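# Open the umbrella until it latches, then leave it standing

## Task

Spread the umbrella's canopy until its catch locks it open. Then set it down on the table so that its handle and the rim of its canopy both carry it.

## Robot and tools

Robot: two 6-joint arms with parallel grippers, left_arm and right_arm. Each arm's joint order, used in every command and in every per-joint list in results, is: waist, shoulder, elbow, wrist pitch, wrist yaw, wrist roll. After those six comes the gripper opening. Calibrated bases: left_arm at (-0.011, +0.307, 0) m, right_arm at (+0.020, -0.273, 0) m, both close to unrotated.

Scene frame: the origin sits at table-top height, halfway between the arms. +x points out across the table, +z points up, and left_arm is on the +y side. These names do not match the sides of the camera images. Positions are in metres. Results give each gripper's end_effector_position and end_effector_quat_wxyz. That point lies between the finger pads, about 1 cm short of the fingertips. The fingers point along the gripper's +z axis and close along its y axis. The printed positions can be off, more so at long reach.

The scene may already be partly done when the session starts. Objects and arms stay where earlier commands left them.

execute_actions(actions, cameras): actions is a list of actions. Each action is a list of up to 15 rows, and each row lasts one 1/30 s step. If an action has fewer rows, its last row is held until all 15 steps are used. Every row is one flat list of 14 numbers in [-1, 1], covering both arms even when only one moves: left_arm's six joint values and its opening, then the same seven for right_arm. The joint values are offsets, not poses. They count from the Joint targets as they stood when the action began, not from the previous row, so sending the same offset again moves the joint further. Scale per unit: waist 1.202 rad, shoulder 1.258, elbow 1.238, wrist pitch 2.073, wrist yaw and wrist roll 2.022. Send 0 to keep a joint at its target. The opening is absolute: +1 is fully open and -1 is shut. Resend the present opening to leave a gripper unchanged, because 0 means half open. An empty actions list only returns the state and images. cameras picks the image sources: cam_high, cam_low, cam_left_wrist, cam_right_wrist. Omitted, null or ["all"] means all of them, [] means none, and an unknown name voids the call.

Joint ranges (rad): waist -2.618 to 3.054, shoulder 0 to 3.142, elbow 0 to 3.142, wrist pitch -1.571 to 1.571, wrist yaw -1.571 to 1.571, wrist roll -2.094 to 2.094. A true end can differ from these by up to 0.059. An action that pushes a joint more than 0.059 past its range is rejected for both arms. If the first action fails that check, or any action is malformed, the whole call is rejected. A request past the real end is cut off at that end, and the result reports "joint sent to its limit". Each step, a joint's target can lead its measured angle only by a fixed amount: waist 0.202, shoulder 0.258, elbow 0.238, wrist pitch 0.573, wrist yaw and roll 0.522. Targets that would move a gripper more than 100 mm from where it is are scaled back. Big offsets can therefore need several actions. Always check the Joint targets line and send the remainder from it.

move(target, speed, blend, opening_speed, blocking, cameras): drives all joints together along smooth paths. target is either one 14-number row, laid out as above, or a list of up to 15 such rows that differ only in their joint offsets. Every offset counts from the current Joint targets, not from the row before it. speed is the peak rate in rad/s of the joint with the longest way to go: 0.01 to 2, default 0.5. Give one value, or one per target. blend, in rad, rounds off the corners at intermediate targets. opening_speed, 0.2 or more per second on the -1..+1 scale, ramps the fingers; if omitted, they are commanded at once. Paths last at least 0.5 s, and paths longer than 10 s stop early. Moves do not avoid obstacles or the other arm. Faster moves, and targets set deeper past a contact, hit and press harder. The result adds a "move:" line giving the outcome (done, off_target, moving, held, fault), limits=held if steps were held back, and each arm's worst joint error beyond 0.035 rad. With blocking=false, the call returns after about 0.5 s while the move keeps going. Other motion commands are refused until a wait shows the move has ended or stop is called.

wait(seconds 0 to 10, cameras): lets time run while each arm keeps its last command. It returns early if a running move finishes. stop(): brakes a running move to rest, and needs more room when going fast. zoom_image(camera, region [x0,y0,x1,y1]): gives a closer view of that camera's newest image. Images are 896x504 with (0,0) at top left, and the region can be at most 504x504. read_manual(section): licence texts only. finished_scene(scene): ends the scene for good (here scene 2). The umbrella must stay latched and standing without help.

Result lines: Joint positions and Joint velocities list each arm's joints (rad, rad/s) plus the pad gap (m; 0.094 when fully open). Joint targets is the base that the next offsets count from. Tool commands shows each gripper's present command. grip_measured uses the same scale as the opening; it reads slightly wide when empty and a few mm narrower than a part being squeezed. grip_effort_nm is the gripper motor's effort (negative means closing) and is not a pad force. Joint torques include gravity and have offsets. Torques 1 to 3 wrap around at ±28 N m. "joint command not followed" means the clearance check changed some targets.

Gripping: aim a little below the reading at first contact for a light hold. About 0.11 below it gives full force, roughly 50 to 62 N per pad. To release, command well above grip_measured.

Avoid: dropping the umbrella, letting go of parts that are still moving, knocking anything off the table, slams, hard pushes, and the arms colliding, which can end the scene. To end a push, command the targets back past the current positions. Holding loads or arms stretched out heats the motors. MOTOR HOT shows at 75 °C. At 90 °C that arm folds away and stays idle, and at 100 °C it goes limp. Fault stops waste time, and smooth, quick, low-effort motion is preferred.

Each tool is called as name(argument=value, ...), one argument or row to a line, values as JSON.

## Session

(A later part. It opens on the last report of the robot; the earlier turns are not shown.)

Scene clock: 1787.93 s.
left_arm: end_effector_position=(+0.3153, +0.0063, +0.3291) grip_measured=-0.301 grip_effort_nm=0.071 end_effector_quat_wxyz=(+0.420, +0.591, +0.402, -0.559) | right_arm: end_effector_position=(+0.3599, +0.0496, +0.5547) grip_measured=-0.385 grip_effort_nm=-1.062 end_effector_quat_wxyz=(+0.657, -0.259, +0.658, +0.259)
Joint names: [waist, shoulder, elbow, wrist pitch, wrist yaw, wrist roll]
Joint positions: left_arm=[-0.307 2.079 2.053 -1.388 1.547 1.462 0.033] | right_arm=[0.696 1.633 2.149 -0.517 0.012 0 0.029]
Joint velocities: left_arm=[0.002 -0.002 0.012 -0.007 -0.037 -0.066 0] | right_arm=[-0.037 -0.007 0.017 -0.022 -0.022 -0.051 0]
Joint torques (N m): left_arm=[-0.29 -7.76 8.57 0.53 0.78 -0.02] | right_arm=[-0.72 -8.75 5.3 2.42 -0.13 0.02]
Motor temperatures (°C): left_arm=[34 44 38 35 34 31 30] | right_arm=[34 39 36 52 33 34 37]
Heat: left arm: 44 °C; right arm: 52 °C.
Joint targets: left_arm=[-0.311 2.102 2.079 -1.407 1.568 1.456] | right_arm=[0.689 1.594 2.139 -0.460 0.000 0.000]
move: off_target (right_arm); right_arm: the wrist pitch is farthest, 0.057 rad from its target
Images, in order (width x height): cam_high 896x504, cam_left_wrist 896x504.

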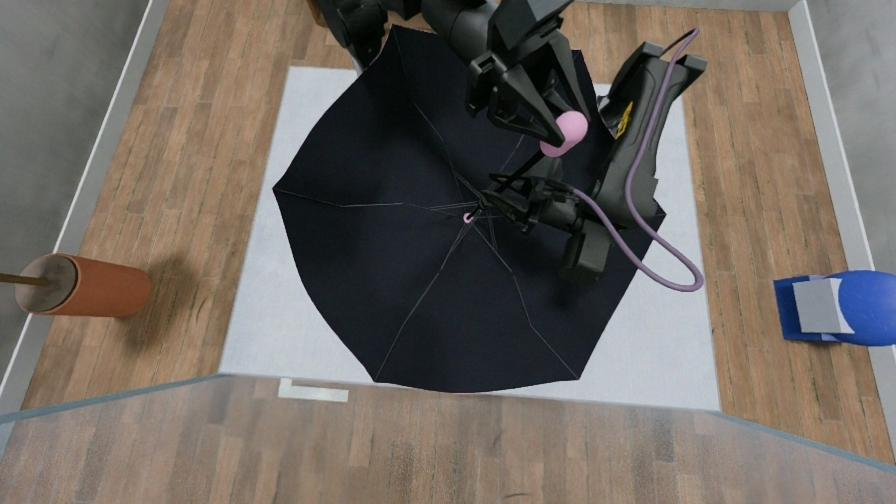

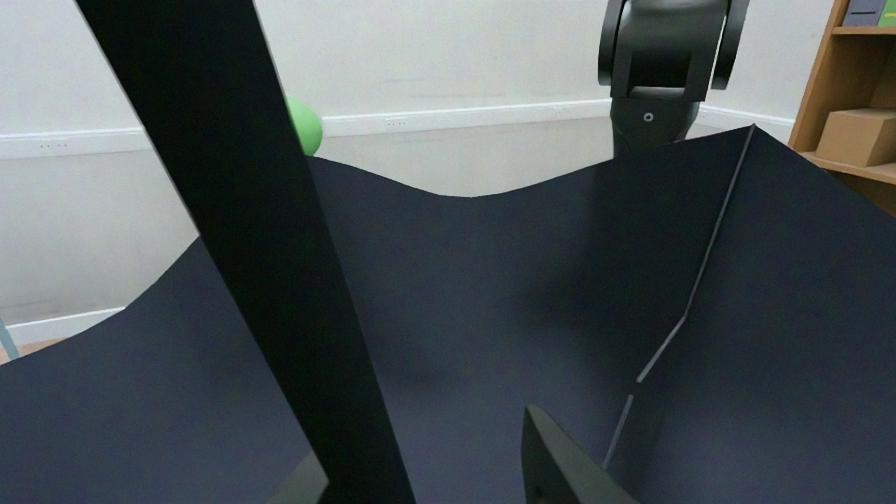

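move(
  target=[0.0478,0.2022,0.3224,-0.0698,0,0,-0.3, -0.0849,0.12,0.1381,-0.0265,-0.0495,0,-0.55],
  speed=0.1,
  cameras=["cam_high", "cam_low", "cam_left_wrist"],
)

Scene clock: 1801.83 s.
left_arm: end_effector_position=(+0.3697, +0.0098, +0.3268) grip_measured=-0.301 grip_effort_nm=0.071 end_effector_quat_wxyz=(+0.434, +0.583, +0.414, -0.547) | right_arm: end_effector_position=(+0.4007, +0.0419, +0.5501) grip_measured=-0.385 grip_effort_nm=-1.062 end_effector_quat_wxyz=(+0.653, -0.259, +0.664, +0.256)
Joint names: [waist, shoulder, elbow, wrist pitch, wrist yaw, wrist roll]
Joint positions: left_arm=[-0.26 2.328 2.452 -1.533 1.547 1.462 0.033] | right_arm=[0.592 1.739 2.266 -0.543 -0.087 0 0.029]
Joint velocities: left_arm=[-0.007 0.012 -0.007 -0.095 -0.051 -0.007 0] | right_arm=[-0.022 0.007 0.002 0.007 -0.051 -0.051 0]
Joint torques (N m): left_arm=[0.64 -8.81 8.31 0.52 0.78 -0.03] | right_arm=[-0.53 -6 9.99 2.15 -0.15 0.03]
Motor temperatures (°C): left_arm=[34 41 39 35 34 31 30] | right_arm=[34 39 36 52 33 34 37]
Heat: left arm: 41 °C; right arm: 52 °C.
Joint targets: left_arm=[-0.254 2.357 2.479 -1.552 1.568 1.456] | right_arm=[0.587 1.745 2.310 -0.515 -0.100 0.000]
move: off_target (right_arm); right_arm: the elbow is farthest, 0.044 rad from its target
Images, in order (width x height): cam_high 896x504, cam_low 896x504, cam_left_wrist 896x504.

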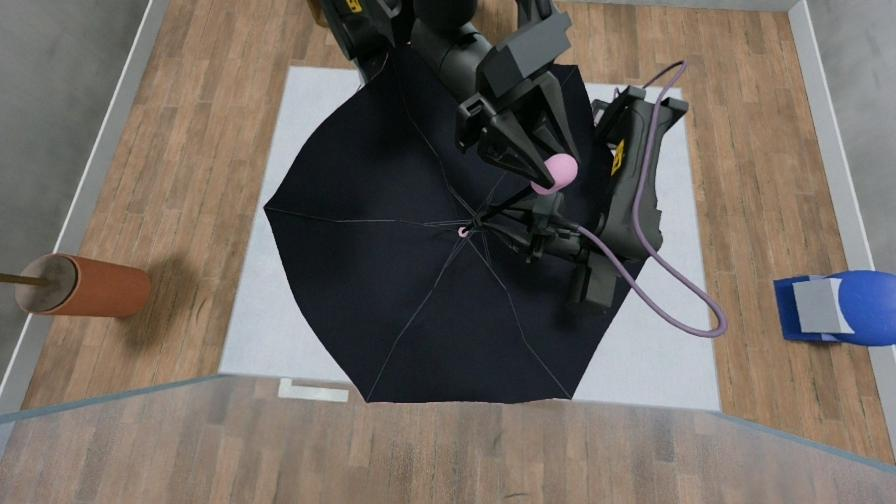

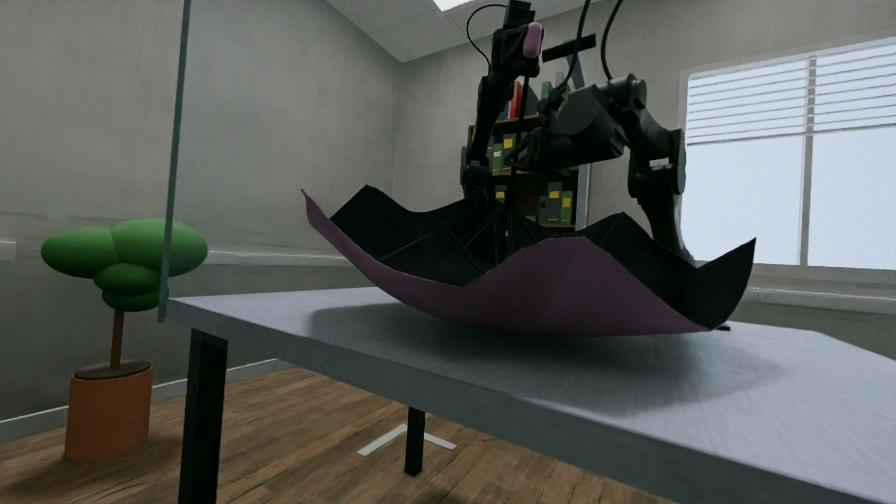

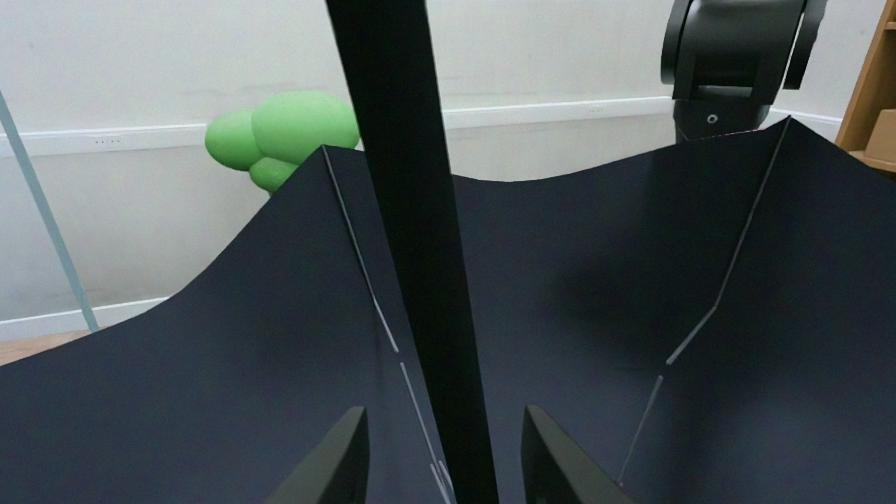

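move(
  target=[0,0,0,0,0,0,-0.9, 0,0,0,0,0,0,-0.55],
  opening_speed=0.6,
  cameras=["cam_left_wrist"],
)

Scene clock: 1814.53 s.
left_arm: end_effector_position=(+0.3679, +0.0103, +0.3259) grip_measured=-0.845 grip_effort_nm=-1.018 end_effector_quat_wxyz=(+0.417, +0.569, +0.431, -0.562) | right_arm: end_effector_position=(+0.4000, +0.0425, +0.5495) grip_measured=-0.385 grip_effort_nm=-1.062 end_effector_quat_wxyz=(+0.652, -0.263, +0.663, +0.256)
Joint names: [waist, shoulder, elbow, wrist pitch, wrist yaw, wrist roll]
Joint positions: left_arm=[-0.26 2.331 2.452 -1.564 1.551 1.433 0.007] | right_arm=[0.591 1.739 2.267 -0.546 -0.094 -0.006 0.029]
Joint velocities: left_arm=[0.012 0.012 0.002 -0.007 -0.007 -0.007 0.001] | right_arm=[0.012 0.007 0.007 -0.037 -0.022 -0.037 -0.001]
Joint torques (N m): left_arm=[0.64 -8.95 8.23 0.8 0.74 0.32] | right_arm=[-0.44 -6 10.02 2.18 -0.07 0.07]
Motor temperatures (°C): left_arm=[34 41 40 35 34 31 30] | right_arm=[34 39 37 51 33 34 37]
Heat: left arm: 41 °C; right arm: 51 °C.
Joint targets: left_arm=[-0.254 2.357 2.478 -1.552 1.568 1.456] | right_arm=[0.587 1.745 2.310 -0.515 -0.100 0.000]
move: off_target (right_arm); right_arm: the elbow is farthest, 0.043 rad from its target
Images, in order (width x height): cam_left_wrist 896x504.

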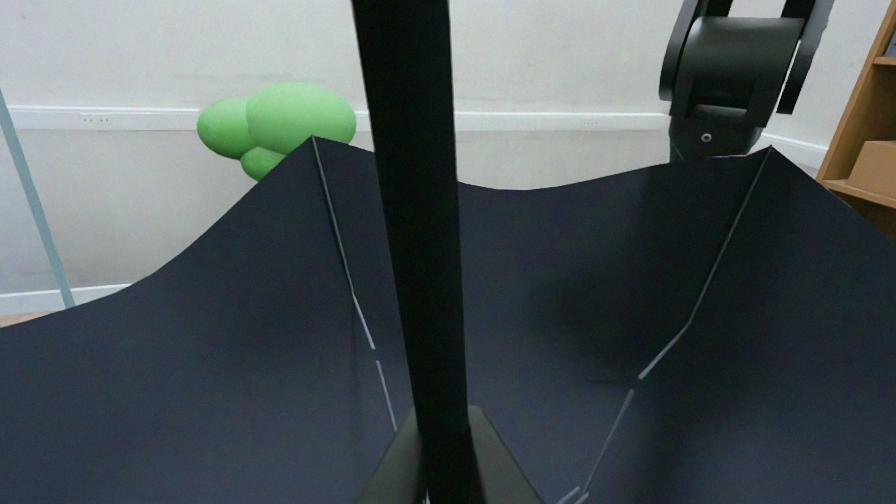

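move(
  target=[0.0742,0.0388,0.0551,-0.0045,0,0,-0.9, 0,0,0,0,0,0,-0.55],
  speed=0.06,
  cameras=["cam_high", "cam_low", "cam_left_wrist"],
)

Scene clock: 1817.83 s.
left_arm: end_effector_position=(+0.3928, +0.0331, +0.3195) grip_measured=-0.854 grip_effort_nm=-1.043 end_effector_quat_wxyz=(+0.438, +0.566, +0.447, -0.537) | right_arm: end_effector_position=(+0.4019, +0.0434, +0.5481) grip_measured=-0.385 grip_effort_nm=-1.057 end_effector_quat_wxyz=(+0.652, -0.263, +0.664, +0.255)
Joint names: [waist, shoulder, elbow, wrist pitch, wrist yaw, wrist roll]
Joint positions: left_arm=[-0.198 2.375 2.519 -1.577 1.529 1.448 0.007] | right_arm=[0.591 1.744 2.267 -0.543 -0.092 -0.006 0.029]
Joint velocities: left_arm=[-0.007 0.007 -0.002 -0.022 -0.081 -0.037 0] | right_arm=[-0.002 -0.012 -0.027 -0.051 -0.007 0.037 -0.001]
Joint torques (N m): left_arm=[2.95 -8.83 8.36 0.85 0.96 0.13] | right_arm=[-0.43 -6.37 10.03 2.16 -0.11 0.07]
Motor temperatures (°C): left_arm=[34 41 40 35 34 31 31] | right_arm=[34 38 37 51 33 34 37]
Heat: left arm: 41 °C; right arm: 51 °C.
Joint targets: left_arm=[-0.164 2.406 2.547 -1.561 1.568 1.456] | right_arm=[0.587 1.746 2.310 -0.515 -0.100 0.000]
move: off_target (left_arm, right_arm); left_arm: the wrist yaw is farthest, 0.039 rad from its target; right_arm: the elbow is farthest, 0.043 rad from its target
Images, in order (width x height): cam_high 896x504, cam_low 896x504, cam_left_wrist 896x504.

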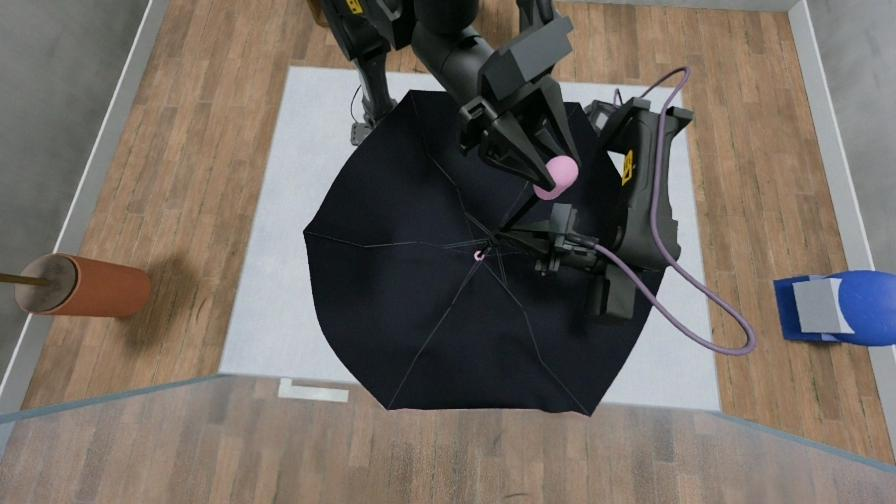

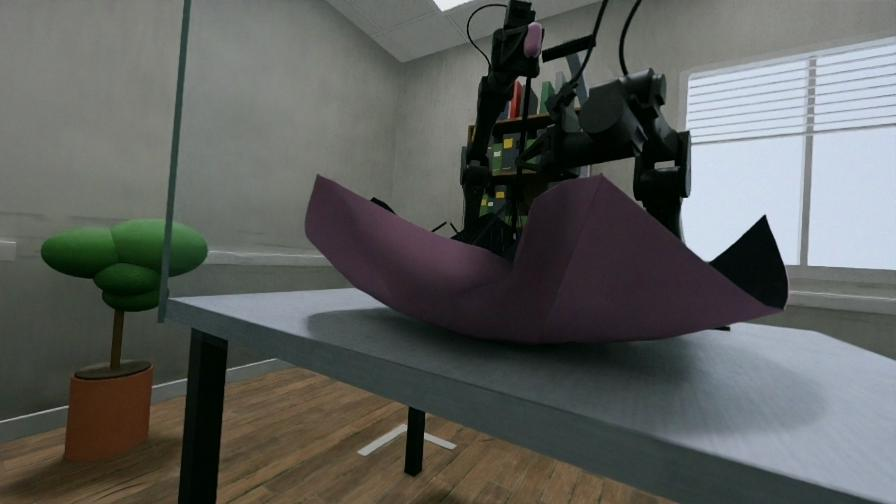

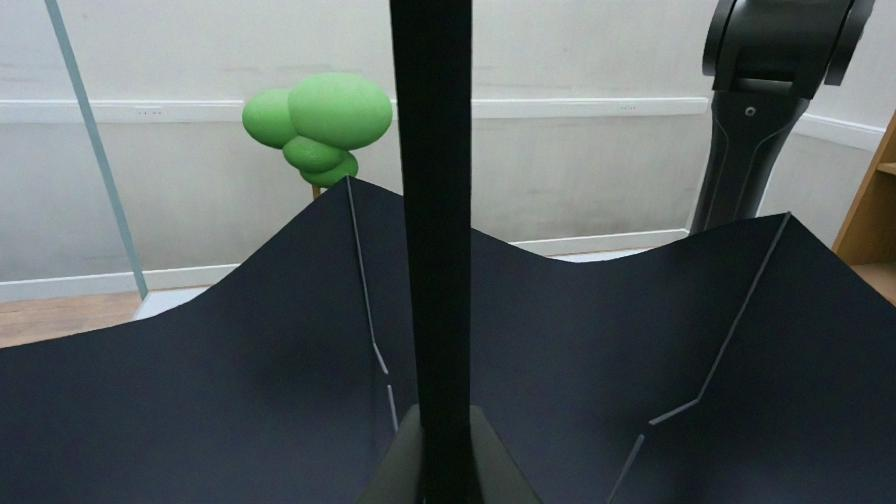

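move(
  target=[
    [-0.0283,-0.0246,-0.0226,-0.0048,0,0,-0.3, 0,0,0,0,0,0,-0.55],
    [0.0403,-0.1128,-0.2013,0.0518,0,0,-0.3, 0,0,0,0,0,0,-0.55],
    [0.1111,-0.1623,-0.2855,0.072,0,0,-0.3, 0,0,0,0,0,0,-0.55],
  ],
  speed=[0.05, 0.15, 0.15],
  cameras=["cam_high", "cam_low", "cam_left_wrist"],
)

Scene clock: 1842.60 s.
left_arm: end_effector_position=(+0.4164, +0.1037, +0.3073) grip_measured=-0.301 grip_effort_nm=0.071 end_effector_quat_wxyz=(+0.484, +0.523, +0.488, -0.504) | right_arm: end_effector_position=(+0.4017, +0.0434, +0.5440) grip_measured=-0.385 grip_effort_nm=-1.067 end_effector_quat_wxyz=(+0.646, -0.264, +0.669, +0.253)
Joint names: [waist, shoulder, elbow, wrist pitch, wrist yaw, wrist roll]
Joint positions: left_arm=[-0.033 2.234 2.212 -1.414 1.547 1.45 0.033] | right_arm=[0.591 1.744 2.267 -0.559 -0.092 -0.006 0.029]
Joint velocities: left_arm=[0.017 -0.002 0.002 -0.007 -0.051 -0.037 0] | right_arm=[-0.017 -0.012 0.012 -0.037 -0.051 0.007 0.001]
Joint torques (N m): left_arm=[0.27 -12.96 4.93 0.74 0.79 0.11] | right_arm=[-0.4 -6.39 10.06 2.3 -0.09 0.07]
Motor temperatures (°C): left_arm=[34 41 40 35 34 31 31] | right_arm=[34 38 37 51 33 34 37]
Heat: left arm: 41 °C; right arm: 51 °C.
Joint targets: left_arm=[-0.031 2.201 2.194 -1.412 1.568 1.456] | right_arm=[0.587 1.746 2.310 -0.515 -0.100 0.000]
move: off_target (right_arm); right_arm: the wrist pitch is farthest, 0.044 rad from its target
Images, in order (width x height): cam_high 896x504, cam_low 896x504, cam_left_wrist 896x504.

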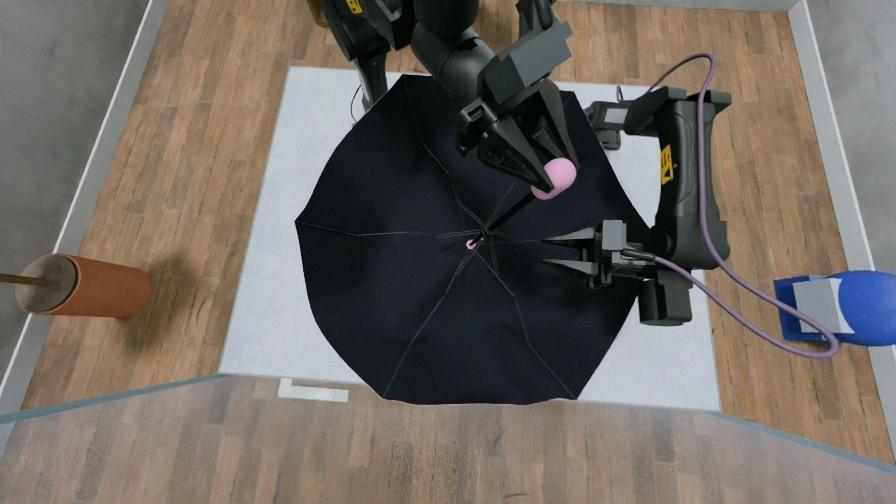

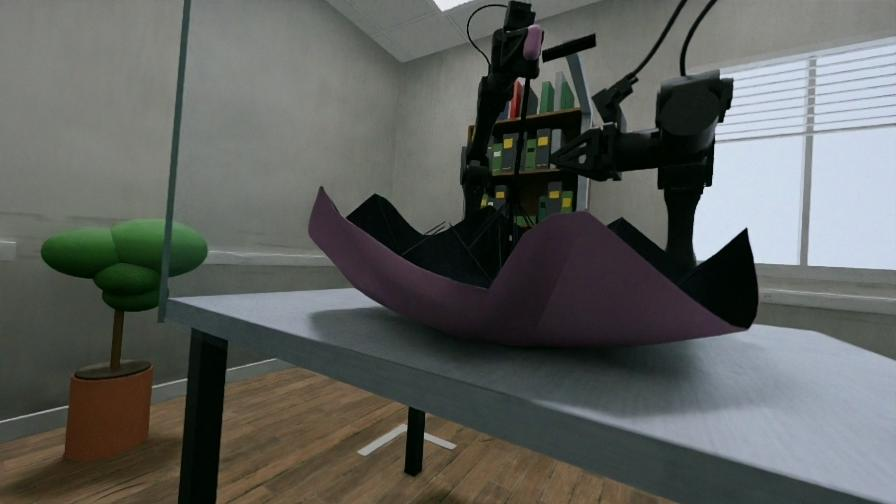

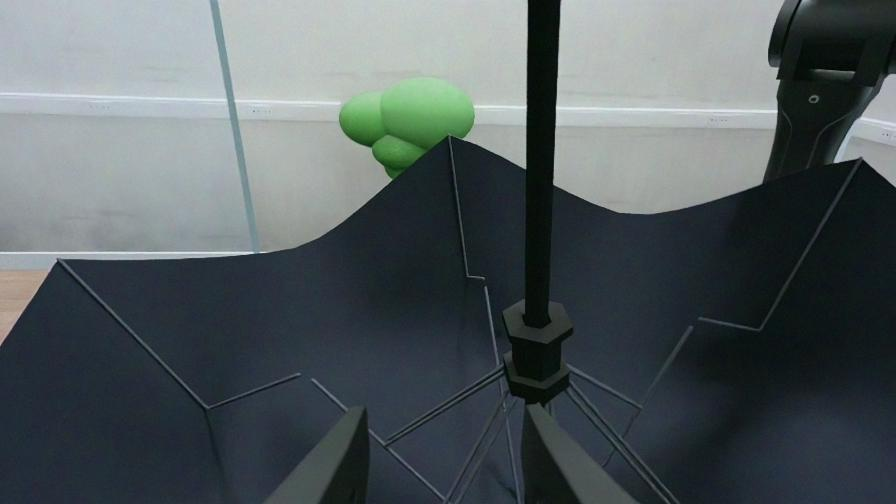

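move(
  target=[
    [0,0,0,0,0,0,-0.3, -0.0241,-0.0723,-0.21,0.1471,-0.0124,0,-0.55],
    [0,0,0,0,0,0,-0.3, 0.1747,-0.0548,-0.1793,0.1394,0.3363,0,-0.55],
  ],
  speed=[0.1,0.15],
  cameras=["cam_high", "cam_low", "cam_left_wrist"],
)

Scene clock: 1862.07 s.
left_arm: end_effector_position=(+0.4165, +0.1037, +0.3072) grip_measured=-0.301 grip_effort_nm=0.066 end_effector_quat_wxyz=(+0.484, +0.524, +0.488, -0.504) | right_arm: end_effector_position=(+0.4036, +0.0383, +0.5378) grip_measured=-0.385 grip_effort_nm=-1.062 end_effector_quat_wxyz=(+0.716, -0.113, +0.678, +0.126)
Joint names: [waist, shoulder, elbow, wrist pitch, wrist yaw, wrist roll]
Joint positions: left_arm=[-0.033 2.234 2.212 -1.413 1.547 1.45 0.033] | right_arm=[0.794 1.698 2.06 -0.298 0.52 -0.023 0.029]
Joint velocities: left_arm=[-0.027 -0.017 0.012 -0.081 -0.051 0.022 0] | right_arm=[0.012 -0.012 -0.022 0.007 -0.007 0.022 0]
Joint torques (N m): left_arm=[0.28 -12.96 4.92 0.69 0.79 0.11] | right_arm=[0.23 -8.31 9.09 2.47 0.65 0.25]
Motor temperatures (°C): left_arm=[34 42 39 35 34 31 31] | right_arm=[34 38 37 54 33 34 37]
Heat: left arm: 42 °C; right arm: 54 °C.
Joint targets: left_arm=[-0.031 2.201 2.193 -1.412 1.568 1.456] | right_arm=[0.796 1.676 2.089 -0.226 0.580 0.000]
move: off_target (right_arm); right_arm: the wrist pitch is farthest, 0.072 rad from its target
Images, in order (width x height): cam_high 896x504, cam_low 896x504, cam_left_wrist 896x504.

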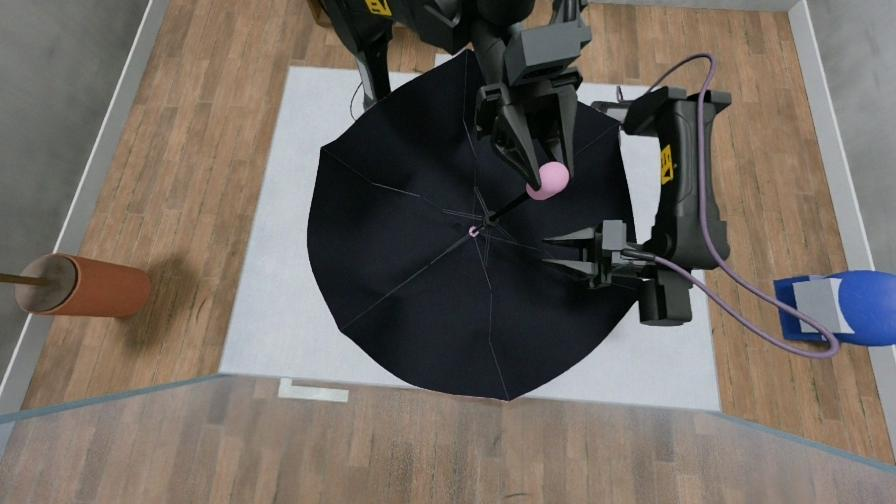

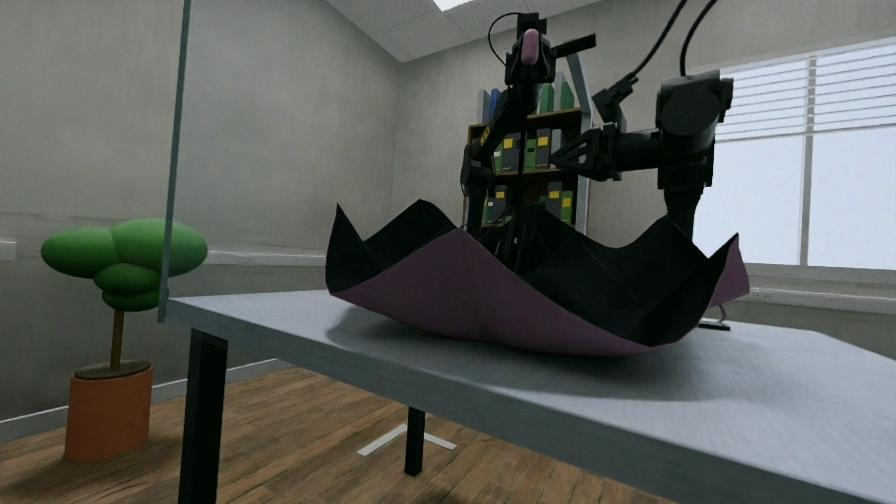

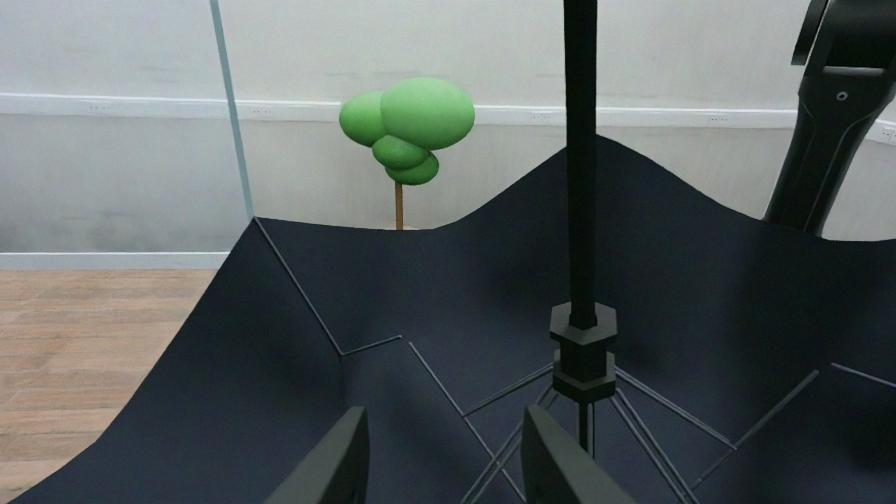

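move(
  target=[
    [0.1,0,0.1212,-0.0724,0,0,-0.3, 0,0,0,0,0,0,-0.55],
    [0.7737,0,0.1212,-0.0724,0,0,-0.3, 0,0,0,0,0,0,-0.55],
  ],
  speed=[0.2,0.35],
  blend=0.03,
  cameras=["cam_high", "cam_low"],
)

Scene clock: 1891.67 s.
left_arm: end_effector_position=(+0.3988, +0.5243, +0.3344) grip_measured=-0.301 grip_effort_nm=0.061 end_effector_quat_wxyz=(+0.657, +0.239, +0.674, -0.238) | right_arm: end_effector_position=(+0.4059, +0.0307, +0.5388) grip_measured=-0.385 grip_effort_nm=-1.067 end_effector_quat_wxyz=(+0.718, -0.090, +0.680, +0.118)
Joint names: [waist, shoulder, elbow, wrist pitch, wrist yaw, wrist roll]
Joint positions: left_arm=[0.906 2.231 2.319 -1.544 1.547 1.45 0.033] | right_arm=[0.794 1.698 2.06 -0.292 0.565 -0.006 0.029]
Joint velocities: left_arm=[-0.017 0.012 -0.002 -0.037 0.066 0.007 0.001] | right_arm=[0.012 0.017 -0.007 -0.095 -0.037 -0.066 -0.001]
Joint torques (N m): left_arm=[-0.53 -12.51 8.18 0.48 0.79 0.11] | right_arm=[0.28 -8.34 9.06 2.37 0.14 0.07]
Motor temperatures (°C): left_arm=[34 43 40 34 34 31 31] | right_arm=[34 38 38 53 33 34 37]
Heat: left arm: 43 °C; right arm: 53 °C.
Joint targets: left_arm=[0.899 2.201 2.343 -1.562 1.568 1.456] | right_arm=[0.797 1.676 2.089 -0.226 0.580 0.000]
move: off_target (right_arm); right_arm: the wrist pitch is farthest, 0.066 rad from its target
Images, in order (width x height): cam_high 896x504, cam_low 896x504.

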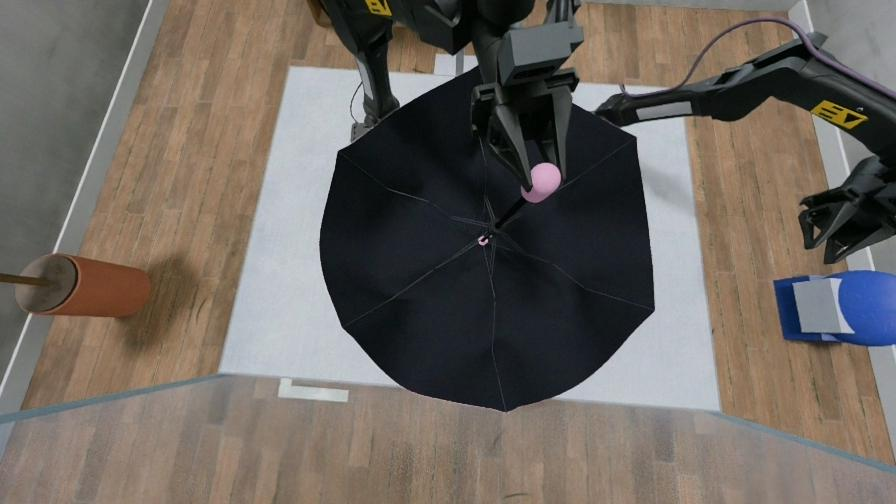

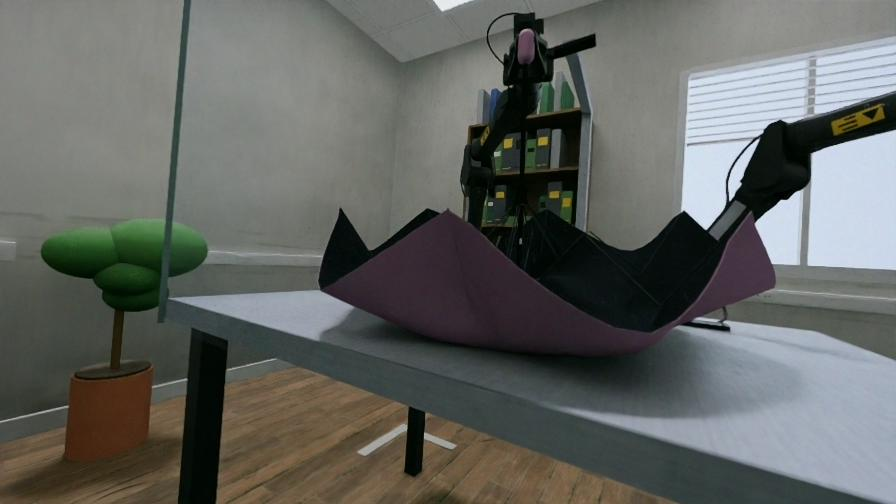

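move(
  target=[0,0,0,0,0,0,-0.3, -0.0025,-0.1359,-0.2674,0.1302,0,0,-0.55],
  speed=0.12,
  cameras=["cam_high", "cam_low"],
)

Scene clock: 1904.20 s.
left_arm: end_effector_position=(+0.3988, +0.5242, +0.3344) grip_measured=-0.301 grip_effort_nm=0.066 end_effector_quat_wxyz=(+0.657, +0.239, +0.674, -0.238) | right_arm: end_effector_position=(+0.3907, +0.0115, +0.5331) grip_measured=-0.385 grip_effort_nm=-1.062 end_effector_quat_wxyz=(+0.745, -0.062, +0.649, +0.141)
Joint names: [waist, shoulder, elbow, wrist pitch, wrist yaw, wrist roll]
Joint positions: left_arm=[0.906 2.231 2.319 -1.545 1.547 1.45 0.033] | right_arm=[0.794 1.549 1.766 -0.038 0.571 -0.005 0.029]
Joint velocities: left_arm=[-0.002 -0.002 -0.007 0.022 -0.095 -0.022 0] | right_arm=[-0.007 -0.012 -0.007 -0.022 -0.051 -0.022 0]
Joint torques (N m): left_arm=[-0.53 -12.48 8.17 0.48 0.79 0.11] | right_arm=[-0.1 -9.13 6.26 2.47 0.04 0.07]
Motor temperatures (°C): left_arm=[34 43 41 34 34 31 31] | right_arm=[34 38 38 54 33 34 37]
Heat: left arm: 43 °C; right arm: 54 °C.
Joint targets: left_arm=[0.899 2.201 2.343 -1.562 1.568 1.456] | right_arm=[0.794 1.506 1.757 0.044 0.580 0.000]
move: off_target (right_arm); right_arm: the wrist pitch is farthest, 0.082 rad from its target
Images, in order (width x height): cam_high 896x504, cam_low 896x504.

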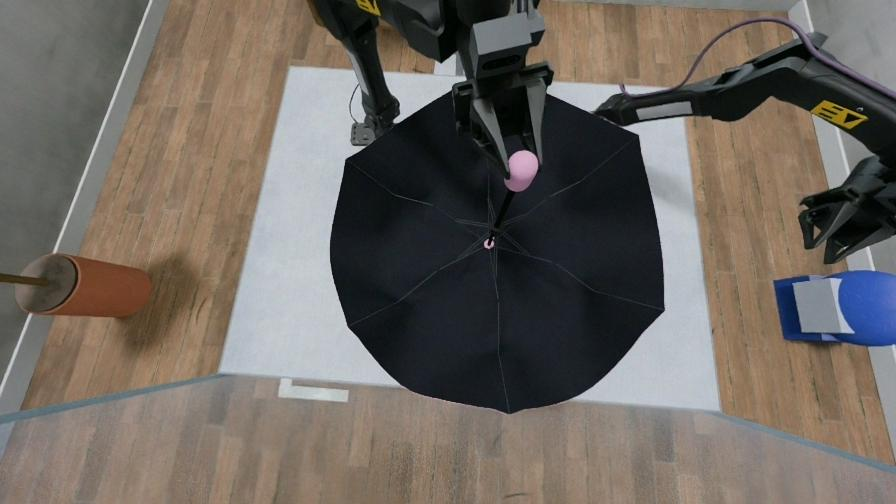

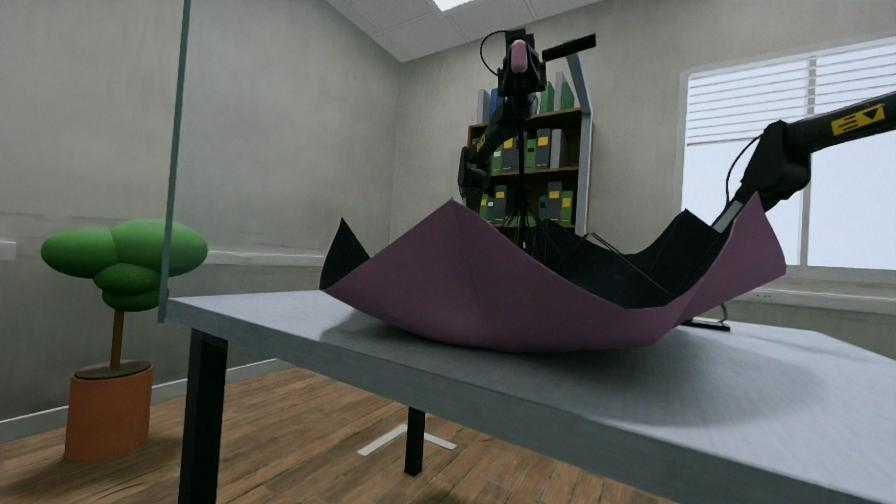

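move(
  target=[
    [0,0,0,0,0,0,-0.3, -0.1106,0.0111,-0.0016,0.0029,-0.0692,0,-0.55],
    [0,0,0,0,0,0,-0.3, -0.1106,-0.0286,-0.1268,0.0584,-0.0692,0,-0.55],
  ],
  speed=[0.08,0.1],
  cameras=["cam_high", "cam_low", "cam_right_wrist"],
)

Scene clock: 1916.10 s.
left_arm: end_effector_position=(+0.3988, +0.5242, +0.3344) grip_measured=-0.301 grip_effort_nm=0.071 end_effector_quat_wxyz=(+0.657, +0.239, +0.674, -0.238) | right_arm: end_effector_position=(+0.4174, -0.0145, +0.5128) grip_measured=-0.385 grip_effort_nm=-1.072 end_effector_quat_wxyz=(+0.754, -0.062, +0.638, +0.144)
Joint names: [waist, shoulder, elbow, wrist pitch, wrist yaw, wrist roll]
Joint positions: left_arm=[0.906 2.231 2.319 -1.545 1.547 1.45 0.033] | right_arm=[0.671 1.508 1.612 0.096 0.443 0.006 0.029]
Joint velocities: left_arm=[-0.007 -0.012 -0.002 -0.037 -0.022 -0.007 0] | right_arm=[-0.007 -0.032 0.002 -0.081 -0.022 -0.037 0]
Joint torques (N m): left_arm=[-0.53 -12.48 8.17 0.48 0.79 0.11] | right_arm=[-0.99 -8.75 6.3 2.39 -0.09 -0.04]
Motor temperatures (°C): left_arm=[34 43 41 34 34 31 31] | right_arm=[34 39 37 55 33 34 37]
Heat: left arm: 43 °C; right arm: 55 °C.
Joint targets: left_arm=[0.899 2.201 2.343 -1.562 1.568 1.456] | right_arm=[0.661 1.470 1.601 0.165 0.440 0.000]
move: off_target (right_arm); right_arm: the wrist pitch is farthest, 0.069 rad from its target
Images, in order (width x height): cam_high 896x504, cam_low 896x504, cam_right_wrist 896x504.

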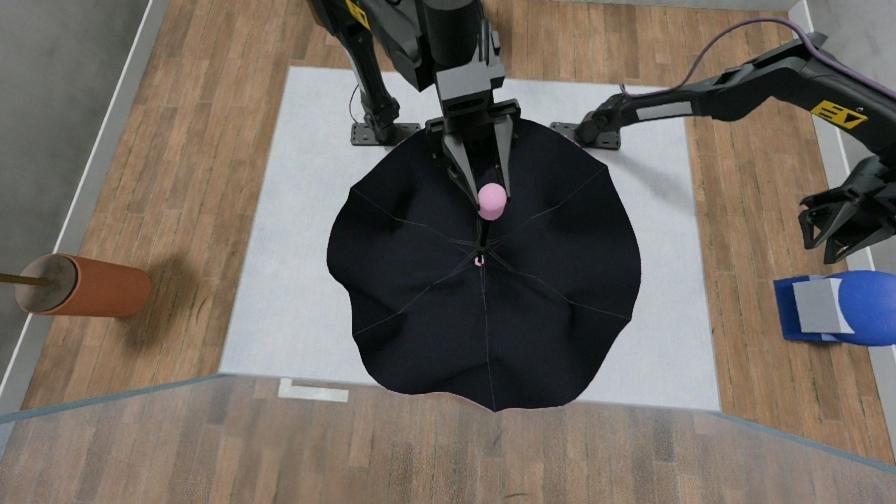

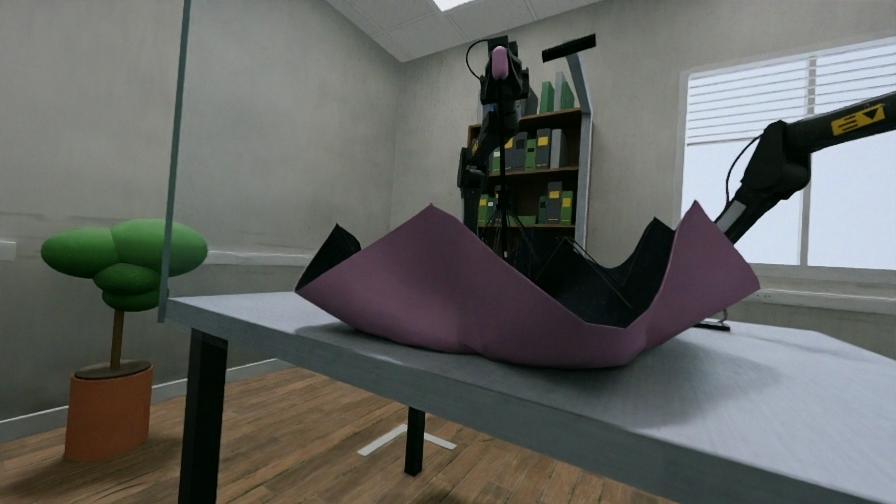

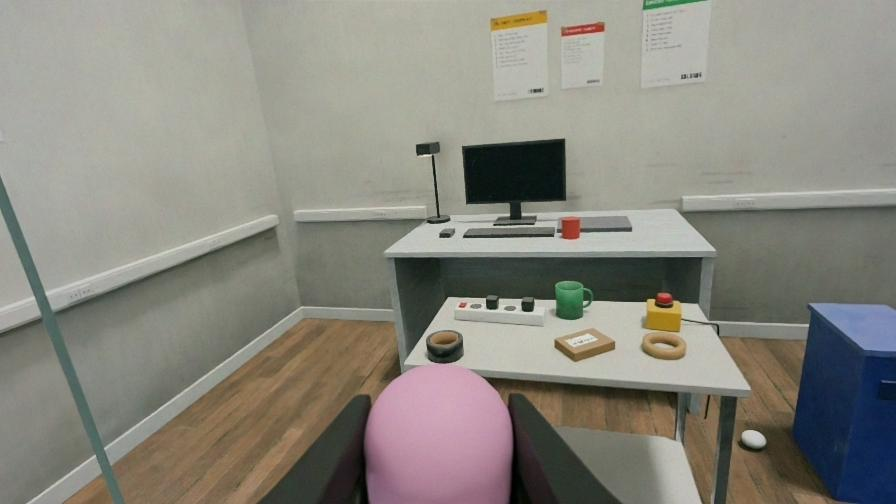

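move(
  target=[
    [0,0,0,0,0,0,-0.3, 0,-0.0181,-0.0695,0.0306,0,0,-0.55],
    [0,0,0,0,0,0,-0.3, 0.0553,-0.0181,-0.0695,0.0306,0.0329,0,-0.55],
  ],
  speed=[0.06,0.05],
  cameras=["cam_high", "cam_low"],
)

Scene clock: 1924.77 s.
left_arm: end_effector_position=(+0.3988, +0.5242, +0.3344) grip_measured=-0.301 grip_effort_nm=0.071 end_effector_quat_wxyz=(+0.657, +0.239, +0.674, -0.238) | right_arm: end_effector_position=(+0.4020, -0.0109, +0.5125) grip_measured=-0.385 grip_effort_nm=-1.057 end_effector_quat_wxyz=(+0.768, -0.054, +0.622, +0.144)
Joint names: [waist, shoulder, elbow, wrist pitch, wrist yaw, wrist roll]
Joint positions: left_arm=[0.906 2.231 2.319 -1.545 1.547 1.45 0.033] | right_arm=[0.719 1.475 1.532 0.197 0.5 -0.025 0.029]
Joint velocities: left_arm=[0.022 -0.007 0.022 0.081 0.007 0.022 0] | right_arm=[0.012 0.002 0.012 0.022 0.022 -0.007 0]
Joint torques (N m): left_arm=[-0.53 -12.51 8.16 0.49 0.78 0.11] | right_arm=[0.87 -7.58 5.79 1.99 0.01 0.25]
Motor temperatures (°C): left_arm=[34 43 41 34 34 31 31] | right_arm=[34 39 37 55 33 34 38]
Heat: left arm: 43 °C; right arm: 55 °C.
Joint targets: left_arm=[0.899 2.201 2.343 -1.562 1.568 1.456] | right_arm=[0.727 1.447 1.514 0.228 0.507 0.000]
move: done
Images, in order (width x height): cam_high 896x504, cam_low 896x504.

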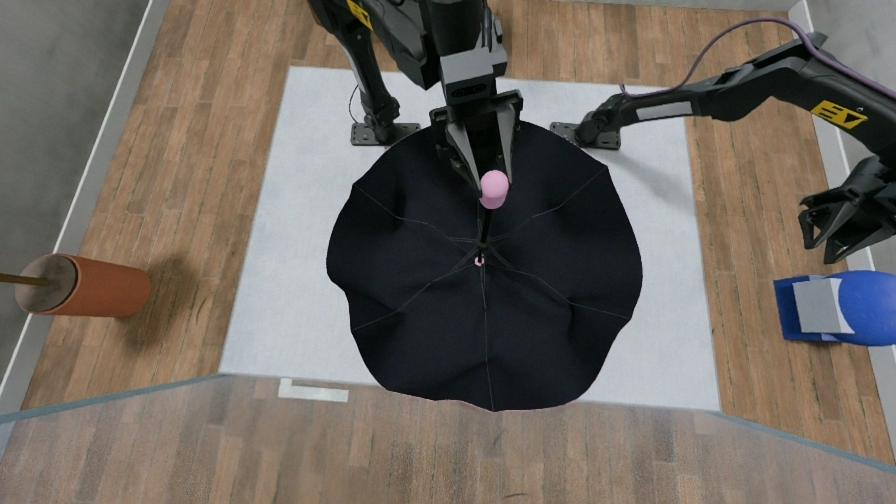

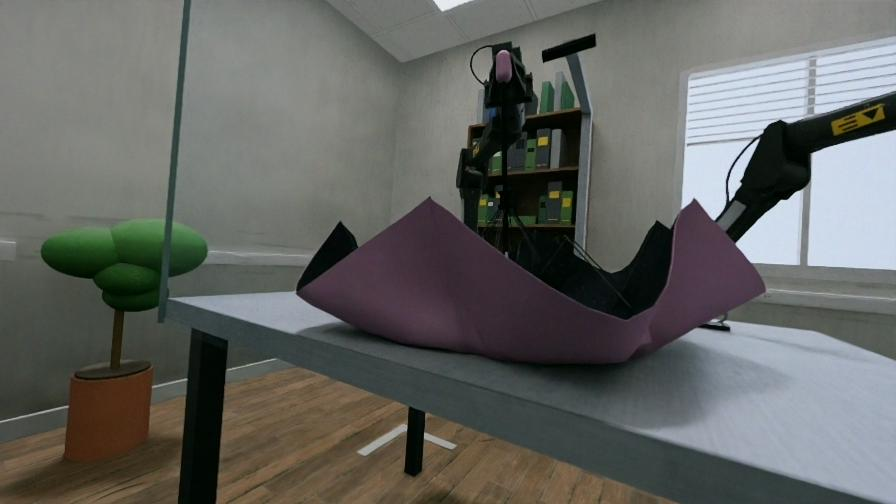

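execute_actions(
  actions=[],
)

Scene clock: 1936.83 s.
left_arm: end_effector_position=(+0.3988, +0.5242, +0.3344) grip_measured=-0.301 grip_effort_nm=0.066 end_effector_quat_wxyz=(+0.657, +0.239, +0.674, -0.238) | right_arm: end_effector_position=(+0.4021, -0.0111, +0.5125) grip_measured=-0.385 grip_effort_nm=-1.062 end_effector_quat_wxyz=(+0.768, -0.053, +0.622, +0.144)
Joint names: [waist, shoulder, elbow, wrist pitch, wrist yaw, wrist roll]
Joint positions: left_arm=[0.906 2.231 2.319 -1.545 1.547 1.45 0.033] | right_arm=[0.719 1.475 1.532 0.197 0.501 -0.025 0.029]
Joint velocities: left_arm=[-0.012 -0.007 -0.017 -0.007 -0.022 -0.066 0] | right_arm=[-0.012 -0.017 -0.012 0.051 -0.081 -0.037 0]
Joint torques (N m): left_arm=[-0.53 -12.51 8.17 0.48 0.79 0.11] | right_arm=[0.81 -7.6 5.81 1.98 -0.02 0.24]
Motor temperatures (°C): left_arm=[34 44 41 34 34 31 31] | right_arm=[34 38 36 53 33 34 38]
Heat: left arm: 44 °C; right arm: 53 °C.
Joint targets: left_arm=[0.899 2.201 2.343 -1.562 1.568 1.456] | right_arm=[0.727 1.447 1.514 0.228 0.507 0.000]
Tool commands: left_gripper/opening=-0.3 right_gripper/opening=-0.55

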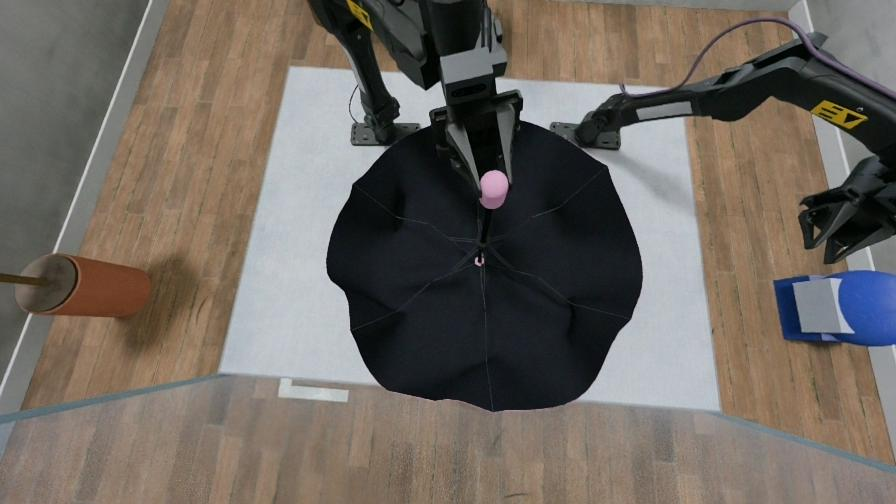

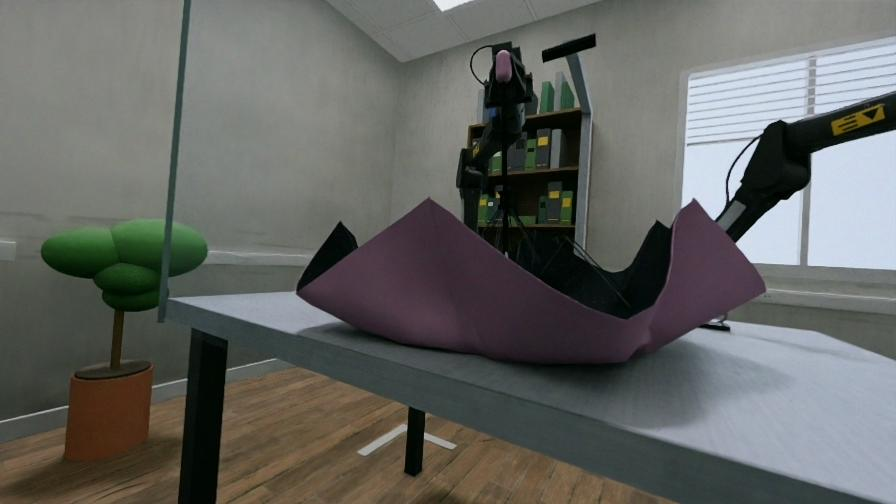

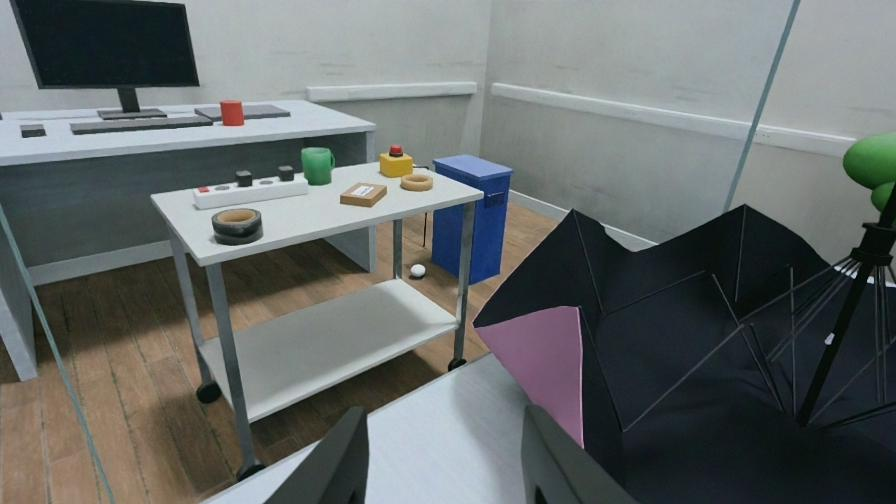

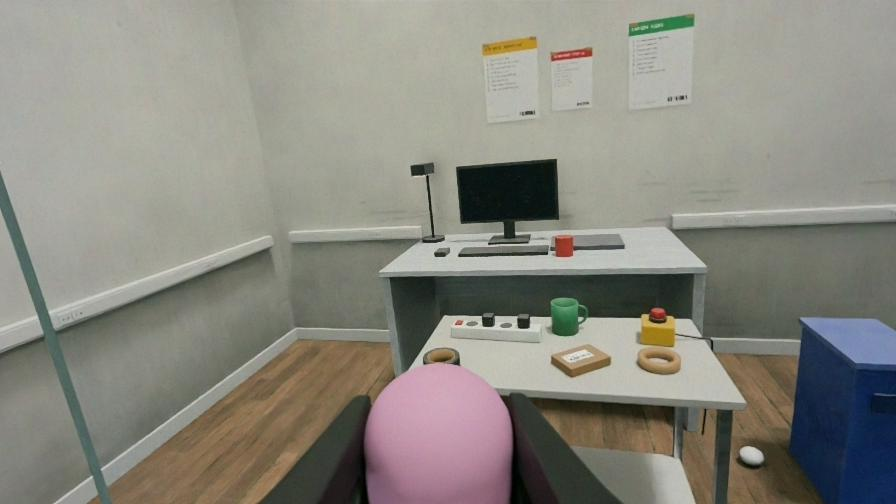

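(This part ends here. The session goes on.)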